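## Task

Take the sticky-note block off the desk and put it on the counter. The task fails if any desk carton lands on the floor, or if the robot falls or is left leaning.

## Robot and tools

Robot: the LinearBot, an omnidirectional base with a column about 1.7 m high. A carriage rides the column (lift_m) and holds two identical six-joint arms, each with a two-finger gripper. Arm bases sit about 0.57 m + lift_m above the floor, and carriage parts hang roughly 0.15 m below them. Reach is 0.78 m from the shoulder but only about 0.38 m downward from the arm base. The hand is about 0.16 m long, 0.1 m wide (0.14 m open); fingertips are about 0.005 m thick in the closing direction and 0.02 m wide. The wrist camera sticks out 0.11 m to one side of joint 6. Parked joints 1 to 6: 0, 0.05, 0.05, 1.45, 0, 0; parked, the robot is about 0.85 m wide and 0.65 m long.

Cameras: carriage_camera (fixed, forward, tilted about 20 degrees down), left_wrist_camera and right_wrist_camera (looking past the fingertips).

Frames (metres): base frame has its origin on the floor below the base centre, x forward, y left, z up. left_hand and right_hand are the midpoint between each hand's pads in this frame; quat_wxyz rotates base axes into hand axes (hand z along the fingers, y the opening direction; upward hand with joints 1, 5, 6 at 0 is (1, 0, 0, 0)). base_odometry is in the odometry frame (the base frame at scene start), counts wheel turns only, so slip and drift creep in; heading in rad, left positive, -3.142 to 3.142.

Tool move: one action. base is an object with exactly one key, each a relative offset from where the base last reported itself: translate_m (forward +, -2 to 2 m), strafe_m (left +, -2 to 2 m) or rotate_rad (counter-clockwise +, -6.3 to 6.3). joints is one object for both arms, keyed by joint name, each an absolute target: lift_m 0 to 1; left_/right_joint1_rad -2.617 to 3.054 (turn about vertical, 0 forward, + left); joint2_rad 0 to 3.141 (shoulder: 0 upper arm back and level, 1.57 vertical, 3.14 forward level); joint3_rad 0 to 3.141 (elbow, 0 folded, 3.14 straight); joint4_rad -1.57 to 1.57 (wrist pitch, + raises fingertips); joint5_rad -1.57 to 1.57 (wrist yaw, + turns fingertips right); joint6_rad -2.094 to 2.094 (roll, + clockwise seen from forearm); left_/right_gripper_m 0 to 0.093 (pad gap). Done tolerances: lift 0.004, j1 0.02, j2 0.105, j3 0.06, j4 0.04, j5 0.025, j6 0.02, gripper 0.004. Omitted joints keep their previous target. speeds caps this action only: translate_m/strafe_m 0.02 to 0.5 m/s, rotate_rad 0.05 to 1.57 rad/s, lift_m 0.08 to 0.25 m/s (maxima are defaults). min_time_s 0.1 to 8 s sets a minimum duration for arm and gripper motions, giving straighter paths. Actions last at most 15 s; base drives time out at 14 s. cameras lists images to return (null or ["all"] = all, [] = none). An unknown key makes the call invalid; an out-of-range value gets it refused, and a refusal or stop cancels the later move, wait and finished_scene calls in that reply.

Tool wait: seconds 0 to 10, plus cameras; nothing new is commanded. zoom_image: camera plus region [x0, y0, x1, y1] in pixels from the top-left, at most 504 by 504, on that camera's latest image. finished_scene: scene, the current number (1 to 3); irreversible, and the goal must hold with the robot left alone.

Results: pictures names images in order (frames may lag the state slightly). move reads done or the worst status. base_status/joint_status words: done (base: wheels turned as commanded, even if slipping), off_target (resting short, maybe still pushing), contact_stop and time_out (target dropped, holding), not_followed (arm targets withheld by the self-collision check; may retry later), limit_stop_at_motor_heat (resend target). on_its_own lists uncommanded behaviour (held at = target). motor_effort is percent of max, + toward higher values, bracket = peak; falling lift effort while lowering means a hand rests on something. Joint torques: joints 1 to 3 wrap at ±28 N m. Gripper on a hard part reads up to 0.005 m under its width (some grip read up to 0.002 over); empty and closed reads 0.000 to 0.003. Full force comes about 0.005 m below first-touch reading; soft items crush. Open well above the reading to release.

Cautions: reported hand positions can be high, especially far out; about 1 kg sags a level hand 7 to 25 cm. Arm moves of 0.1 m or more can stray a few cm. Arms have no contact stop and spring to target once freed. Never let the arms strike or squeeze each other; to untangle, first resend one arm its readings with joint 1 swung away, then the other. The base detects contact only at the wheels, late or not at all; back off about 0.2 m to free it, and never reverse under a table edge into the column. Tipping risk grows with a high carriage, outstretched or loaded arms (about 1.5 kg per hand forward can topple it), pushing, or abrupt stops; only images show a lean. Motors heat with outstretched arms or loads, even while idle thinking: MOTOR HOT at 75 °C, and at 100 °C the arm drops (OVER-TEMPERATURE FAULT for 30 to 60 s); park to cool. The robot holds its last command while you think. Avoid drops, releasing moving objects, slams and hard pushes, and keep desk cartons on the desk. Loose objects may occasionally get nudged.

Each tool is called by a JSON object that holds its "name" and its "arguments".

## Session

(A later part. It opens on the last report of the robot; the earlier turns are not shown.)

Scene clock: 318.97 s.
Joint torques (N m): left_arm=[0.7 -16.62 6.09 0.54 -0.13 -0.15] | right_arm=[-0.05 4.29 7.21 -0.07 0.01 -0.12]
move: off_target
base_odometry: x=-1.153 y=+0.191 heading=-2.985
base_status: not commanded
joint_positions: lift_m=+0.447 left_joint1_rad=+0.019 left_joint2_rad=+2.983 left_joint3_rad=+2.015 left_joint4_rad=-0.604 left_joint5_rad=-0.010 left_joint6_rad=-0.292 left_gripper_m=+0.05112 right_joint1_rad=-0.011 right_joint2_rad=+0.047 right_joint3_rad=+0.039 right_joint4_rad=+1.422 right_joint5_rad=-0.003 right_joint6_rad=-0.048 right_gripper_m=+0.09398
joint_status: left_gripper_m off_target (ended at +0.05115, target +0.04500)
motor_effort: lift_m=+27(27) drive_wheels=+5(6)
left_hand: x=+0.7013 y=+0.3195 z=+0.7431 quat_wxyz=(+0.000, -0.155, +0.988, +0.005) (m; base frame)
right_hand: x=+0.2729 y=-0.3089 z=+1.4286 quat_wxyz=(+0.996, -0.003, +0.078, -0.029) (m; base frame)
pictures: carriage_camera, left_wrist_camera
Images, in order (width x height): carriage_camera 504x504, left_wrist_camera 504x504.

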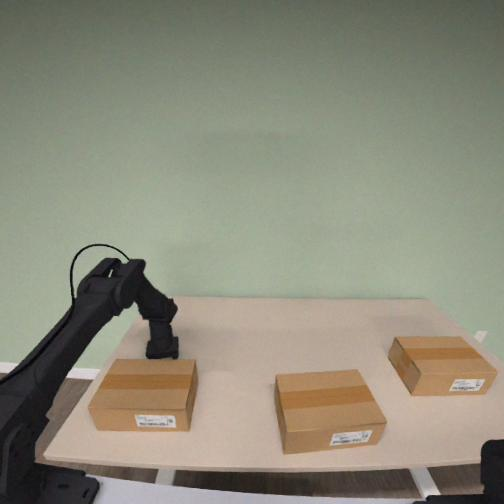

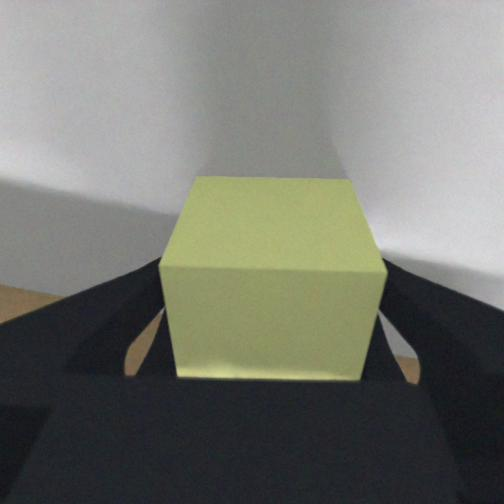

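{"name": "move", "arguments": {"joints": {"lift_m": 0.65}, "cameras": ["left_wrist_camera"]}}

{"name": "move", "arguments": {"base": {"translate_m": -0.6}, "joints": {"lift_m": 0.75}, "speeds": {"translate_m": 0.3}, "cameras": []}}

{"name": "move", "arguments": {"base": {"rotate_rad": 2.985}, "speeds": {"rotate_rad": 0.8}, "cameras": ["carriage_camera", "left_wrist_camera"]}}

Scene clock: 331.23 s.
Joint torques (N m): left_arm=[0.77 -16.98 6.3 0.54 -0.12 -0.14] | right_arm=[-0.06 4.3 7.15 -0.07 0.01 -0.12]
move: done
base_odometry: x=-1.153 y=+0.191 heading=-2.985
base_status: not commanded
joint_positions: lift_m=+0.650 left_joint1_rad=+0.019 left_joint2_rad=+2.987 left_joint3_rad=+2.015 left_joint4_rad=-0.604 left_joint5_rad=-0.010 left_joint6_rad=-0.292 left_gripper_m=+0.05112 right_joint1_rad=-0.011 right_joint2_rad=+0.047 right_joint3_rad=+0.039 right_joint4_rad=+1.422 right_joint5_rad=-0.003 right_joint6_rad=-0.048 right_gripper_m=+0.09398
joint_status: all done
motor_effort: lift_m=+30(38) drive_wheels=+3(7)
left_hand: x=+0.6997 y=+0.3195 z=+0.9440 quat_wxyz=(-0.002, -0.155, +0.988, +0.005) (m; base frame)
right_hand: x=+0.2729 y=-0.3089 z=+1.6313 quat_wxyz=(+0.996, -0.003, +0.078, -0.029) (m; base frame)
pictures: left_wrist_camera
Images, in order (width x height): left_wrist_camera 504x504.

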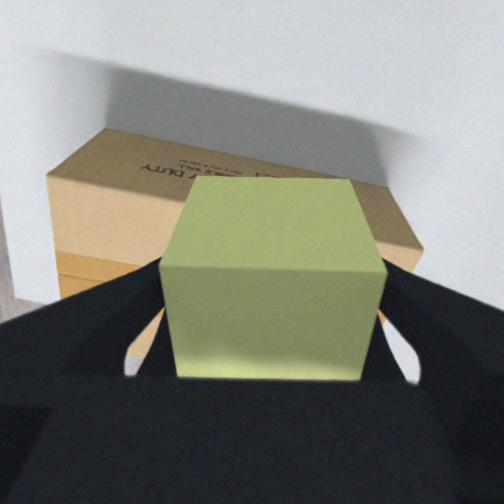

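Scene clock: 334.83 s.
Joint torques (N m): left_arm=[0.73 -17.07 5.93 0.49 -0.14 -0.15] | right_arm=[-0.02 4.3 7.16 -0.05 0.02 -0.13]
move: done
base_odometry: x=-0.560 y=+0.284 heading=-2.985
base_status: done
joint_positions: lift_m=+0.750 left_joint1_rad=+0.019 left_joint2_rad=+2.989 left_joint3_rad=+2.016 left_joint4_rad=-0.600 left_joint5_rad=-0.010 left_joint6_rad=-0.292 left_gripper_m=+0.05112 right_joint1_rad=-0.011 right_joint2_rad=+0.047 right_joint3_rad=+0.039 right_joint4_rad=+1.420 right_joint5_rad=-0.003 right_joint6_rad=-0.048 right_gripper_m=+0.09398
joint_status: all done
motor_effort: lift_m=+31(39) drive_wheels=-2(12)
left_hand: x=+0.7007 y=+0.3197 z=+1.0435 quat_wxyz=(+0.000, -0.155, +0.988, +0.005) (m; base frame)
right_hand: x=+0.2734 y=-0.3089 z=+1.7312 quat_wxyz=(+0.996, -0.003, +0.079, -0.029) (m; base frame)
pictures: none
No camera images: "cameras" was empty.

Scene clock: 339.87 s.
Joint torques (N m): left_arm=[0.39 -17.14 5.96 0.5 -0.14 -0.14] | right_arm=[-0.06 4.27 7.21 -0.04 0 -0.12]
move: done
base_odometry: x=-0.560 y=+0.284 heading=+0.000
base_status: done
joint_positions: lift_m=+0.750 left_joint1_rad=+0.025 left_joint2_rad=+2.989 left_joint3_rad=+2.016 left_joint4_rad=-0.600 left_joint5_rad=-0.009 left_joint6_rad=-0.292 left_gripper_m=+0.05110 right_joint1_rad=-0.011 right_joint2_rad=+0.047 right_joint3_rad=+0.039 right_joint4_rad=+1.420 right_joint5_rad=-0.003 right_joint6_rad=-0.048 right_gripper_m=+0.09399
joint_status: not commanded
motor_effort: lift_m=+31(31) drive_wheels=+7(16)
left_hand: x=+0.7006 y=+0.3222 z=+1.0435 quat_wxyz=(+0.000, -0.158, +0.987, +0.005) (m; base frame)
right_hand: x=+0.2734 y=-0.3089 z=+1.7312 quat_wxyz=(+0.996, -0.003, +0.079, -0.029) (m; base frame)
pictures: carriage_camera, left_wrist_camera
Images, in order (width x height): carriage_camera 504x504, left_wrist_camera 504x504.

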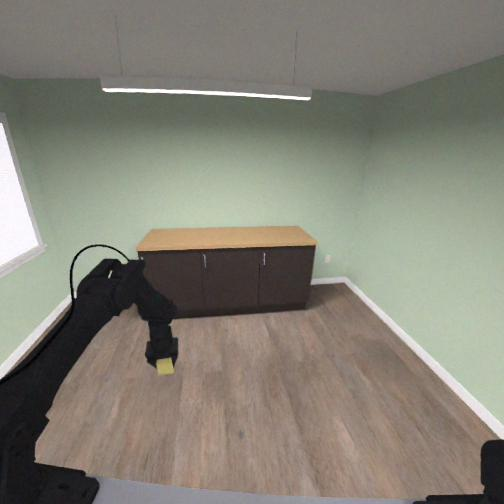

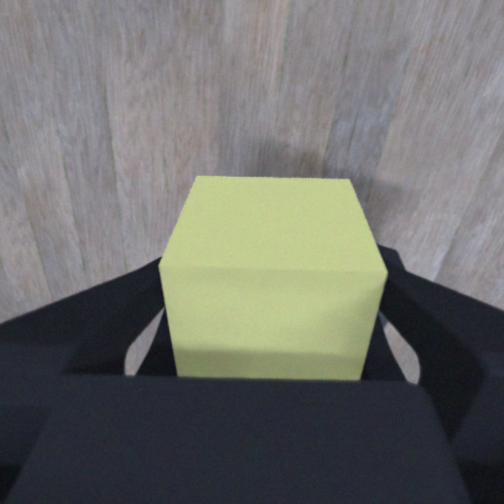

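{"name": "move", "arguments": {"base": {"translate_m": 1.4}, "cameras": ["carriage_camera", "left_wrist_camera"]}}

Scene clock: 349.73 s.
Joint torques (N m): left_arm=[0.34 -17.11 5.91 0.47 -0.15 -0.15] | right_arm=[-0.05 4.27 7.2 -0.05 0.01 -0.11]
move: done
base_odometry: x=+0.840 y=+0.286 heading=+0.001
base_status: done
joint_positions: lift_m=+0.750 left_joint1_rad=+0.025 left_joint2_rad=+2.989 left_joint3_rad=+2.016 left_joint4_rad=-0.601 left_joint5_rad=-0.009 left_joint6_rad=-0.292 left_gripper_m=+0.05110 right_joint1_rad=-0.011 right_joint2_rad=+0.047 right_joint3_rad=+0.039 right_joint4_rad=+1.420 right_joint5_rad=-0.003 right_joint6_rad=-0.048 right_gripper_m=+0.09399
joint_status: not commanded
motor_effort: lift_m=+31(31) drive_wheels=-13(23)
left_hand: x=+0.7003 y=+0.3220 z=+1.0435 quat_wxyz=(-0.001, -0.158, +0.987, +0.005) (m; base frame)
right_hand: x=+0.2732 y=-0.3089 z=+1.7312 quat_wxyz=(+0.996, -0.003, +0.079, -0.029) (m; base frame)
pictures: carriage_camera, left_wrist_camera
Images, in order (width x height): carriage_camera 504x504, left_wrist_camera 504x504.

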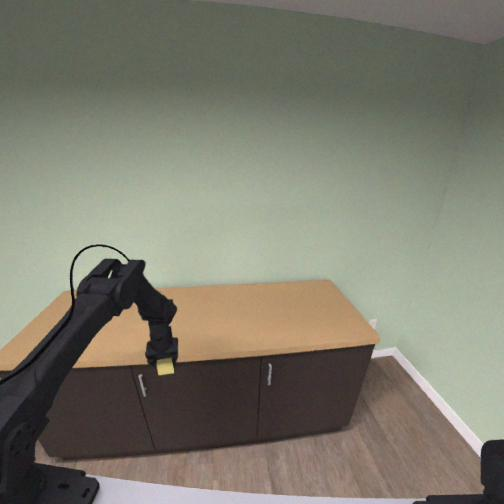

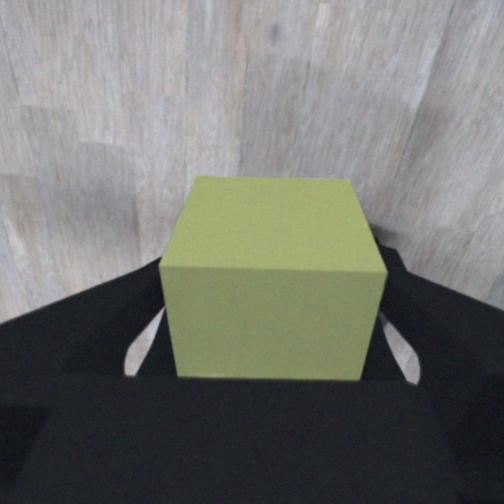

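{"name": "move", "arguments": {"base": {"translate_m": 0.36}, "speeds": {"translate_m": 0.25}, "cameras": ["carriage_camera", "left_wrist_camera"]}}

Scene clock: 373.40 s.
Joint torques (N m): left_arm=[0.42 -17.18 5.91 0.53 -0.14 -0.13] | right_arm=[-0.05 4.27 7.16 -0.04 0 -0.12]
move: done
base_odometry: x=+1.200 y=+0.287 heading=+0.002
base_status: done
joint_positions: lift_m=+0.750 left_joint1_rad=+0.024 left_joint2_rad=+2.989 left_joint3_rad=+2.016 left_joint4_rad=-0.604 left_joint5_rad=-0.009 left_joint6_rad=-0.292 left_gripper_m=+0.05110 right_joint1_rad=-0.011 right_joint2_rad=+0.047 right_joint3_rad=+0.039 right_joint4_rad=+1.420 right_joint5_rad=-0.003 right_joint6_rad=-0.048 right_gripper_m=+0.09399
joint_status: not commanded
motor_effort: lift_m=+31(31) drive_wheels=-10(19)
left_hand: x=+0.6998 y=+0.3215 z=+1.0435 quat_wxyz=(-0.002, -0.157, +0.988, +0.005) (m; base frame)
right_hand: x=+0.2734 y=-0.3089 z=+1.7312 quat_wxyz=(+0.996, -0.003, +0.079, -0.029) (m; base frame)
pictures: carriage_camera, left_wrist_camera
Images, in order (width x height): carriage_camera 504x504, left_wrist_camera 504x504.

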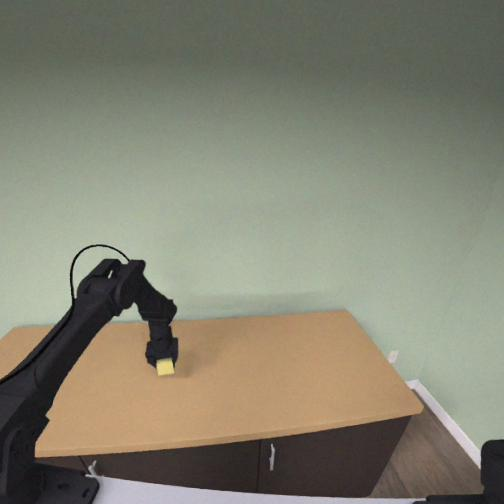

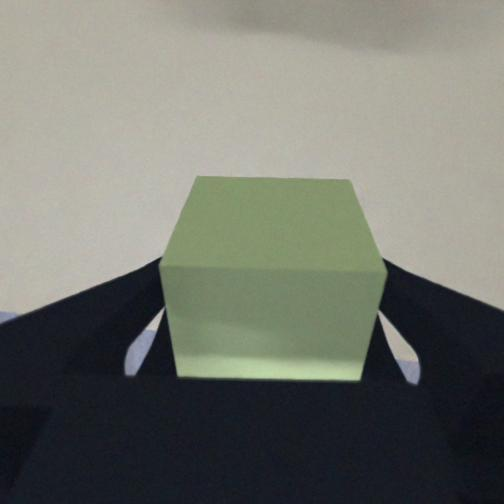

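{"name": "move", "arguments": {"joints": {"lift_m": 0.65}, "speeds": {"lift_m": 0.12}, "cameras": ["carriage_camera", "left_wrist_camera"]}}

{"name": "zoom_image", "arguments": {"camera": "carriage_camera", "region": [60, 250, 310, 500]}}

Scene clock: 379.30 s.
Joint torques (N m): left_arm=[0.32 -17.17 5.86 0.51 -0.13 -0.14] | right_arm=[-0.02 4.3 7.2 -0.04 0.01 -0.12]
move: done
base_odometry: x=+1.200 y=+0.287 heading=+0.002
base_status: not commanded
joint_positions: lift_m=+0.650 left_joint1_rad=+0.024 left_joint2_rad=+2.989 left_joint3_rad=+2.016 left_joint4_rad=-0.603 left_joint5_rad=-0.009 left_joint6_rad=-0.292 left_gripper_m=+0.05110 right_joint1_rad=-0.011 right_joint2_rad=+0.047 right_joint3_rad=+0.039 right_joint4_rad=+1.420 right_joint5_rad=-0.003 right_joint6_rad=-0.048 right_gripper_m=+0.09399
joint_status: all done
motor_effort: lift_m=+28(28) drive_wheels=-10(12)
left_hand: x=+0.6997 y=+0.3215 z=+0.9436 quat_wxyz=(-0.002, -0.157, +0.988, +0.005) (m; base frame)
right_hand: x=+0.2734 y=-0.3089 z=+1.6314 quat_wxyz=(+0.996, -0.003, +0.079, -0.029) (m; base frame)
pictures: carriage_camera, left_wrist_camera
Images, in order (width x height): carriage_camera 504x504, left_wrist_camera 504x504.

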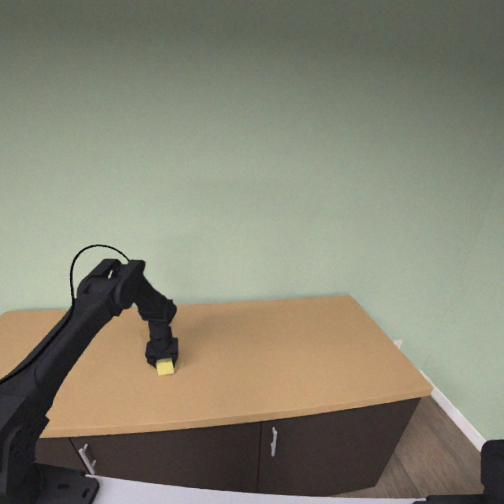

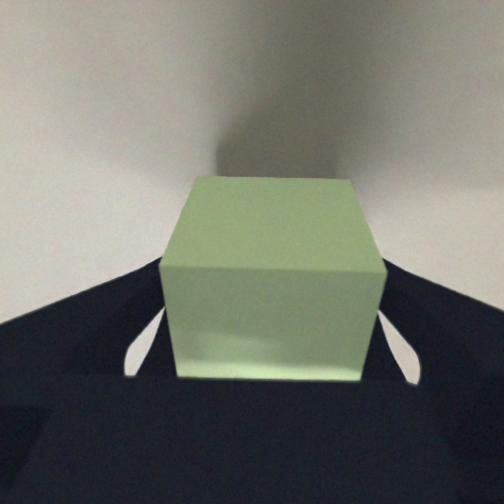

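Scaled by 2.016 from the camera's 504x504 image, which has a finer 720x720 frame.

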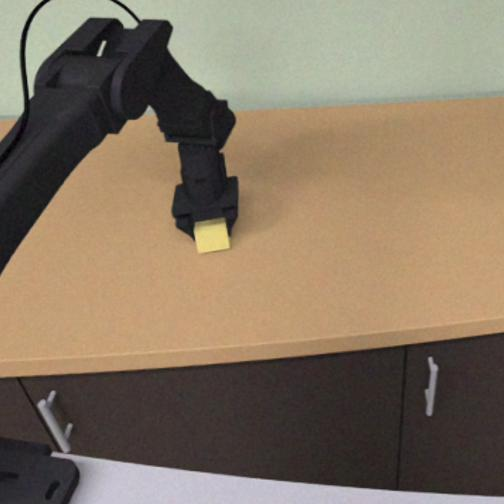

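{"name": "move", "arguments": {"joints": {"lift_m": 0.63}, "speeds": {"lift_m": 0.08}, "cameras": ["left_wrist_camera"]}}

{"name": "move", "arguments": {"joints": {"lift_m": 0.615}, "speeds": {"lift_m": 0.08}, "cameras": ["left_wrist_camera"]}}

Scene clock: 391.67 s.
Joint torques (N m): left_arm=[0.46 -15.46 5.78 0.82 -0.13 -0.14] | right_arm=[-0.02 4.26 7.19 -0.05 0 -0.12]
move: done
base_odometry: x=+1.200 y=+0.287 heading=+0.002
base_status: not commanded
joint_positions: lift_m=+0.630 left_joint1_rad=+0.024 left_joint2_rad=+2.972 left_joint3_rad=+2.019 left_joint4_rad=-0.628 left_joint5_rad=-0.008 left_joint6_rad=-0.292 left_gripper_m=+0.05110 right_joint1_rad=-0.011 right_joint2_rad=+0.047 right_joint3_rad=+0.039 right_joint4_rad=+1.420 right_joint5_rad=-0.003 right_joint6_rad=-0.048 right_gripper_m=+0.09399
joint_status: all done
motor_effort: lift_m=+26(26) drive_wheels=+7(10)
left_hand: x=+0.7010 y=+0.3215 z=+0.9322 quat_wxyz=(-0.005, -0.157, +0.988, +0.005) (m; base frame)
right_hand: x=+0.2734 y=-0.3089 z=+1.6117 quat_wxyz=(+0.996, -0.003, +0.079, -0.029) (m; base frame)
pictures: left_wrist_camera
Images, in order (width x height): left_wrist_camera 504x504.

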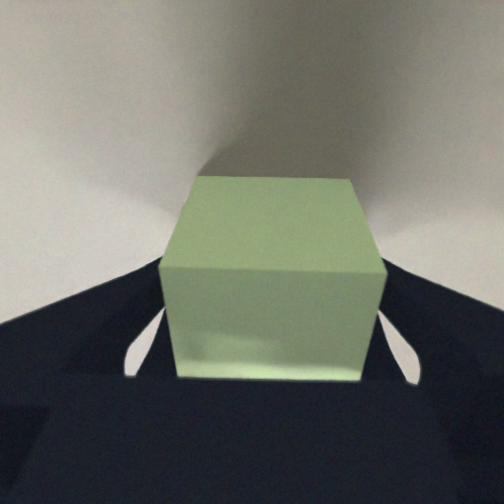

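Scene clock: 392.23 s.
Joint torques (N m): left_arm=[0.42 -12.56 5.52 1.34 -0.15 -0.13] | right_arm=[-0.05 4.3 7.17 -0.05 0 -0.11]
move: done
base_odometry: x=+1.200 y=+0.287 heading=+0.002
base_status: not commanded
joint_positions: lift_m=+0.615 left_joint1_rad=+0.024 left_joint2_rad=+2.942 left_joint3_rad=+2.022 left_joint4_rad=-0.677 left_joint5_rad=-0.007 left_joint6_rad=-0.292 left_gripper_m=+0.05110 right_joint1_rad=-0.011 right_joint2_rad=+0.047 right_joint3_rad=+0.039 right_joint4_rad=+1.420 right_joint5_rad=-0.003 right_joint6_rad=-0.048 right_gripper_m=+0.09399
joint_status: all done
motor_effort: lift_m=+24(26) drive_wheels=+6(9)
left_hand: x=+0.7013 y=+0.3211 z=+0.9317 quat_wxyz=(-0.012, -0.157, +0.987, +0.005) (m; base frame)
right_hand: x=+0.2734 y=-0.3089 z=+1.5968 quat_wxyz=(+0.996, -0.003, +0.079, -0.029) (m; base frame)
pictures: left_wrist_camera
Images, in order (width x height): left_wrist_camera 504x504.

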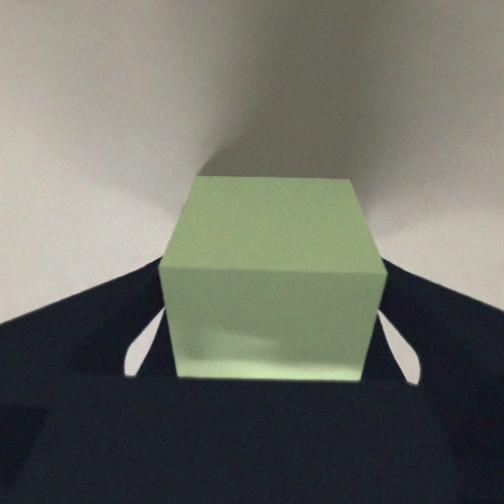

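{"name": "move", "arguments": {"joints": {"lift_m": 0.634}, "cameras": []}}

{"name": "move", "arguments": {"joints": {"left_gripper_m": 0.085}, "min_time_s": 1.0, "cameras": ["left_wrist_camera"]}}

{"name": "move", "arguments": {"joints": {"lift_m": 0.75}, "cameras": ["carriage_camera", "left_wrist_camera"]}}

Scene clock: 398.13 s.
Joint torques (N m): left_arm=[0.44 -15.38 5.49 0.74 -0.16 -0.14] | right_arm=[-0.05 4.31 7.19 -0.06 0 -0.13]
move: done
base_odometry: x=+1.200 y=+0.287 heading=+0.002
base_status: not commanded
joint_positions: lift_m=+0.634 left_joint1_rad=+0.024 left_joint2_rad=+2.971 left_joint3_rad=+2.022 left_joint4_rad=-0.618 left_joint5_rad=-0.007 left_joint6_rad=-0.292 left_gripper_m=+0.05110 right_joint1_rad=-0.011 right_joint2_rad=+0.047 right_joint3_rad=+0.039 right_joint4_rad=+1.420 right_joint5_rad=-0.003 right_joint6_rad=-0.048 right_gripper_m=+0.09399
joint_status: all done
motor_effort: lift_m=+31(37) drive_wheels=+6(11)
left_hand: x=+0.7054 y=+0.3212 z=+0.9368 quat_wxyz=(+0.003, -0.157, +0.988, +0.003) (m; base frame)
right_hand: x=+0.2734 y=-0.3089 z=+1.6152 quat_wxyz=(+0.996, -0.003, +0.079, -0.029) (m; base frame)
pictures: none
No camera images: "cameras" was empty.

Scene clock: 399.40 s.
Joint torques (N m): left_arm=[0.4 -15.41 5.42 0.71 -0.16 -0.14] | right_arm=[-0.01 4.25 7.19 -0.04 0.01 -0.11]
move: done
base_odometry: x=+1.200 y=+0.287 heading=+0.002
base_status: not commanded
joint_positions: lift_m=+0.634 left_joint1_rad=+0.024 left_joint2_rad=+2.971 left_joint3_rad=+2.022 left_joint4_rad=-0.616 left_joint5_rad=-0.007 left_joint6_rad=-0.292 left_gripper_m=+0.08494 right_joint1_rad=-0.011 right_joint2_rad=+0.047 right_joint3_rad=+0.039 right_joint4_rad=+1.420 right_joint5_rad=-0.003 right_joint6_rad=-0.048 right_gripper_m=+0.09399
joint_status: all done
motor_effort: lift_m=+31(31) drive_wheels=+5(8)
left_hand: x=+0.7059 y=+0.3212 z=+0.9368 quat_wxyz=(+0.004, -0.157, +0.988, +0.003) (m; base frame)
right_hand: x=+0.2734 y=-0.3089 z=+1.6152 quat_wxyz=(+0.996, -0.003, +0.079, -0.029) (m; base frame)
pictures: left_wrist_camera
Images, in order (width x height): left_wrist_camera 504x504.

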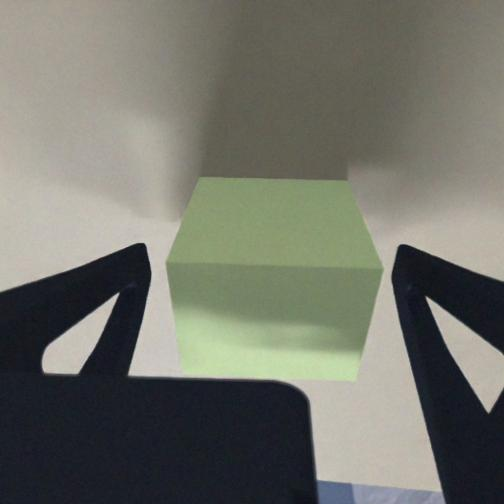

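Scene clock: 400.40 s.
Joint torques (N m): left_arm=[0.42 -16.36 5.34 0.6 -0.16 -0.14] | right_arm=[-0.09 4.31 7.2 -0.04 0.01 -0.12]
move: done
base_odometry: x=+1.200 y=+0.287 heading=+0.002
base_status: not commanded
joint_positions: lift_m=+0.750 left_joint1_rad=+0.024 left_joint2_rad=+2.981 left_joint3_rad=+2.022 left_joint4_rad=-0.608 left_joint5_rad=-0.007 left_joint6_rad=-0.292 left_gripper_m=+0.08494 right_joint1_rad=-0.011 right_joint2_rad=+0.047 right_joint3_rad=+0.039 right_joint4_rad=+1.420 right_joint5_rad=-0.003 right_joint6_rad=-0.048 right_gripper_m=+0.09399
joint_status: all done
motor_effort: lift_m=+31(38) drive_wheels=+7(12)
left_hand: x=+0.7042 y=+0.3212 z=+1.0482 quat_wxyz=(+0.003, -0.157, +0.988, +0.003) (m; base frame)
right_hand: x=+0.2734 y=-0.3089 z=+1.7312 quat_wxyz=(+0.996, -0.003, +0.079, -0.029) (m; base frame)
pictures: carriage_camera, left_wrist_camera
Images, in order (width x height): carriage_camera 504x504, left_wrist_camera 504x504.

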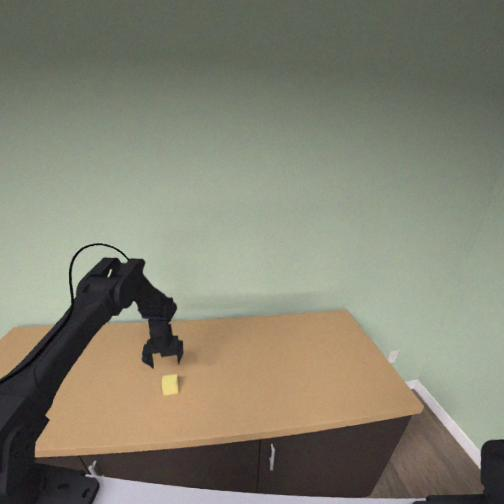

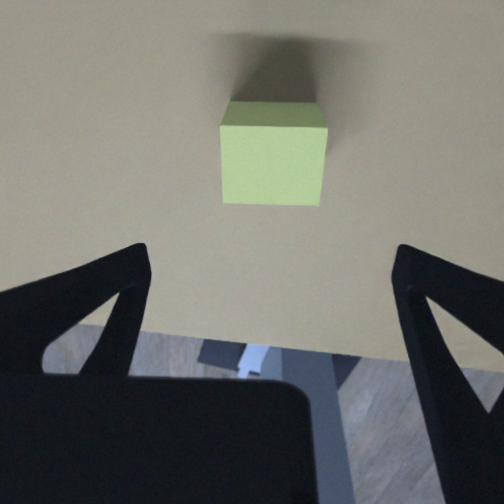

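{"name": "move", "arguments": {"base": {"translate_m": -0.2}, "joints": {"lift_m": 0.8}, "cameras": ["carriage_camera"]}}

{"name": "zoom_image", "arguments": {"camera": "carriage_camera", "region": [100, 300, 300, 500]}}

{"name": "move", "arguments": {"base": {"translate_m": -0.3}, "joints": {"left_joint1_rad": 0, "left_joint2_rad": 0.05, "left_joint3_rad": 0.05, "left_joint4_rad": 1.45, "left_joint6_rad": 0, "left_gripper_m": 0.093}, "cameras": ["carriage_camera"]}}

{"name": "zoom_image", "arguments": {"camera": "carriage_camera", "region": [100, 250, 300, 450]}}

{"name": "move", "arguments": {"base": {"translate_m": -0.7}, "cameras": ["carriage_camera"]}}

{"name": "zoom_image", "arguments": {"camera": "carriage_camera", "region": [150, 200, 300, 350]}}

Scene clock: 419.73 s.
Joint torques (N m): left_arm=[0.36 -16.44 5.42 0.54 -0.16 -0.13] | right_arm=[-0.05 4.3 7.19 -0.05 0 -0.12]
move: done
base_odometry: x=+1.000 y=+0.286 heading=+0.003
base_status: done
joint_positions: lift_m=+0.800 left_joint1_rad=+0.023 left_joint2_rad=+2.982 left_joint3_rad=+2.022 left_joint4_rad=-0.603 left_joint5_rad=-0.007 left_joint6_rad=-0.292 left_gripper_m=+0.08494 right_joint1_rad=-0.011 right_joint2_rad=+0.047 right_joint3_rad=+0.039 right_joint4_rad=+1.420 right_joint5_rad=-0.003 right_joint6_rad=-0.048 right_gripper_m=+0.09399
joint_status: all done
motor_effort: lift_m=+31(38) drive_wheels=+8(17)
left_hand: x=+0.7049 y=+0.3210 z=+1.0979 quat_wxyz=(+0.004, -0.157, +0.988, +0.003) (m; base frame)
right_hand: x=+0.2732 y=-0.3089 z=+1.7812 quat_wxyz=(+0.996, -0.003, +0.079, -0.029) (m; base frame)
pictures: carriage_camera
Images, in order (width x height): carriage_camera 504x504.

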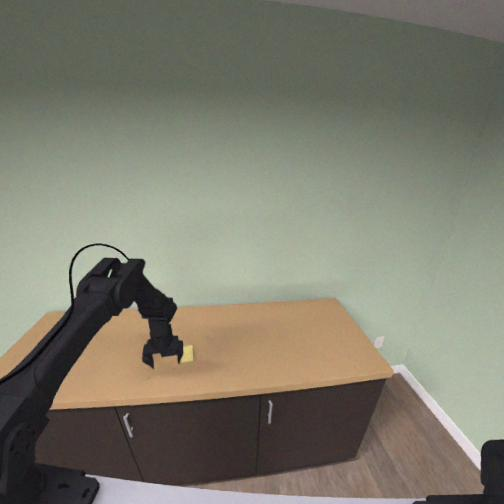

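Scaled by 2.520 from the camera's 504x504 image, which has a finer 720x720 frame.

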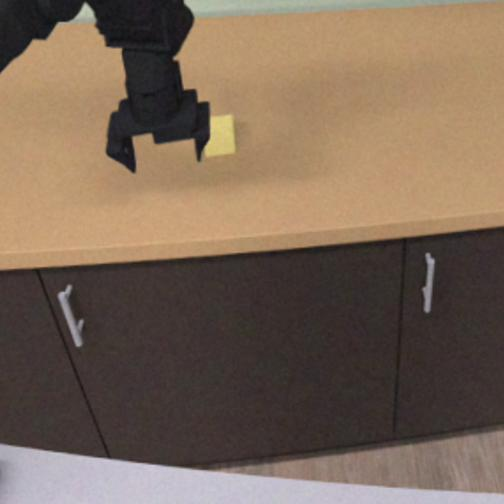

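Scene clock: 422.20 s.
Joint torques (N m): left_arm=[0.12 3.49 4.48 -0.1 -0.13 0.06] | right_arm=[-0.06 4.3 7.16 -0.1 0.02 -0.12]
move: done
base_odometry: x=+0.700 y=+0.285 heading=+0.004
base_status: done
joint_positions: lift_m=+0.800 left_joint1_rad=+0.006 left_joint2_rad=+0.059 left_joint3_rad=+0.064 left_joint4_rad=+1.438 left_joint5_rad=-0.007 left_joint6_rad=-0.009 left_gripper_m=+0.09292 right_joint1_rad=-0.011 right_joint2_rad=+0.047 right_joint3_rad=+0.039 right_joint4_rad=+1.422 right_joint5_rad=-0.003 right_joint6_rad=-0.048 right_gripper_m=+0.09399
joint_status: all done
motor_effort: lift_m=+31(31) drive_wheels=-10(21)
left_hand: x=+0.2652 y=+0.3103 z=+1.7886 quat_wxyz=(+0.998, -0.004, +0.064, -0.001) (m; base frame)
right_hand: x=+0.2727 y=-0.3089 z=+1.7813 quat_wxyz=(+0.997, -0.003, +0.078, -0.029) (m; base frame)
pictures: carriage_camera
Images, in order (width x height): carriage_camera 504x504.

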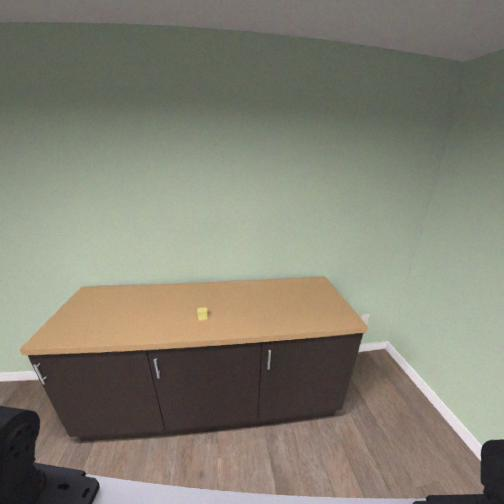

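Scaled by 2.520 from the camera's 504x504 image, which has a finer 720x720 frame.

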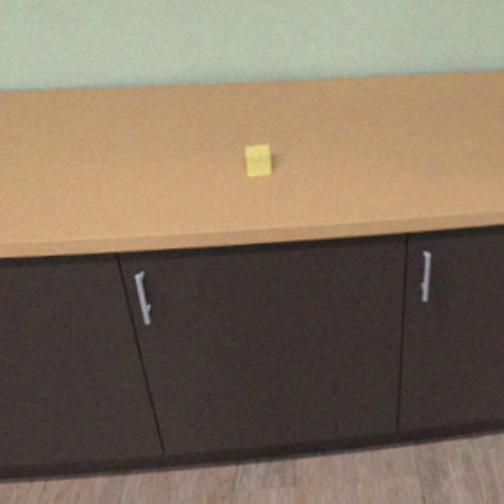

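Scene clock: 425.83 s.
Joint torques (N m): left_arm=[0.18 3.56 4.59 -0.2 -0.13 0.05] | right_arm=[-0.01 4.34 7.17 -0.1 0.01 -0.11]
move: done
base_odometry: x=+0.000 y=+0.281 heading=+0.005
base_status: done
joint_positions: lift_m=+0.800 left_joint1_rad=+0.006 left_joint2_rad=+0.059 left_joint3_rad=+0.064 left_joint4_rad=+1.445 left_joint5_rad=-0.007 left_joint6_rad=-0.009 left_gripper_m=+0.09292 right_joint1_rad=-0.011 right_joint2_rad=+0.047 right_joint3_rad=+0.039 right_joint4_rad=+1.424 right_joint5_rad=-0.003 right_joint6_rad=-0.048 right_gripper_m=+0.09399
joint_status: not commanded
motor_effort: lift_m=+31(31) drive_wheels=-10(19)
left_hand: x=+0.2635 y=+0.3103 z=+1.7888 quat_wxyz=(+0.998, -0.004, +0.060, -0.001) (m; base frame)
right_hand: x=+0.2723 y=-0.3089 z=+1.7814 quat_wxyz=(+0.997, -0.003, +0.077, -0.029) (m; base frame)
pictures: carriage_camera
Images, in order (width x height): carriage_camera 504x504.

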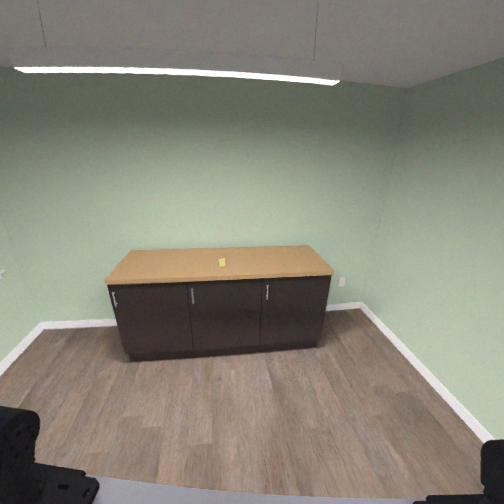

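Scaled by 3.360 from the camera's 504x504 image, which has a finer 720x720 frame.

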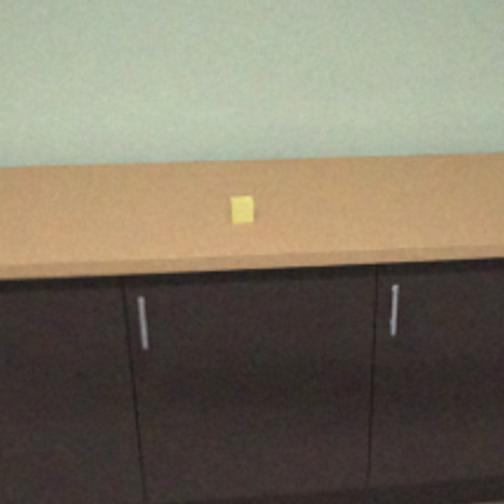

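{"name": "finished_scene", "arguments": {"scene": 1}}

The scene is finished: the task was done.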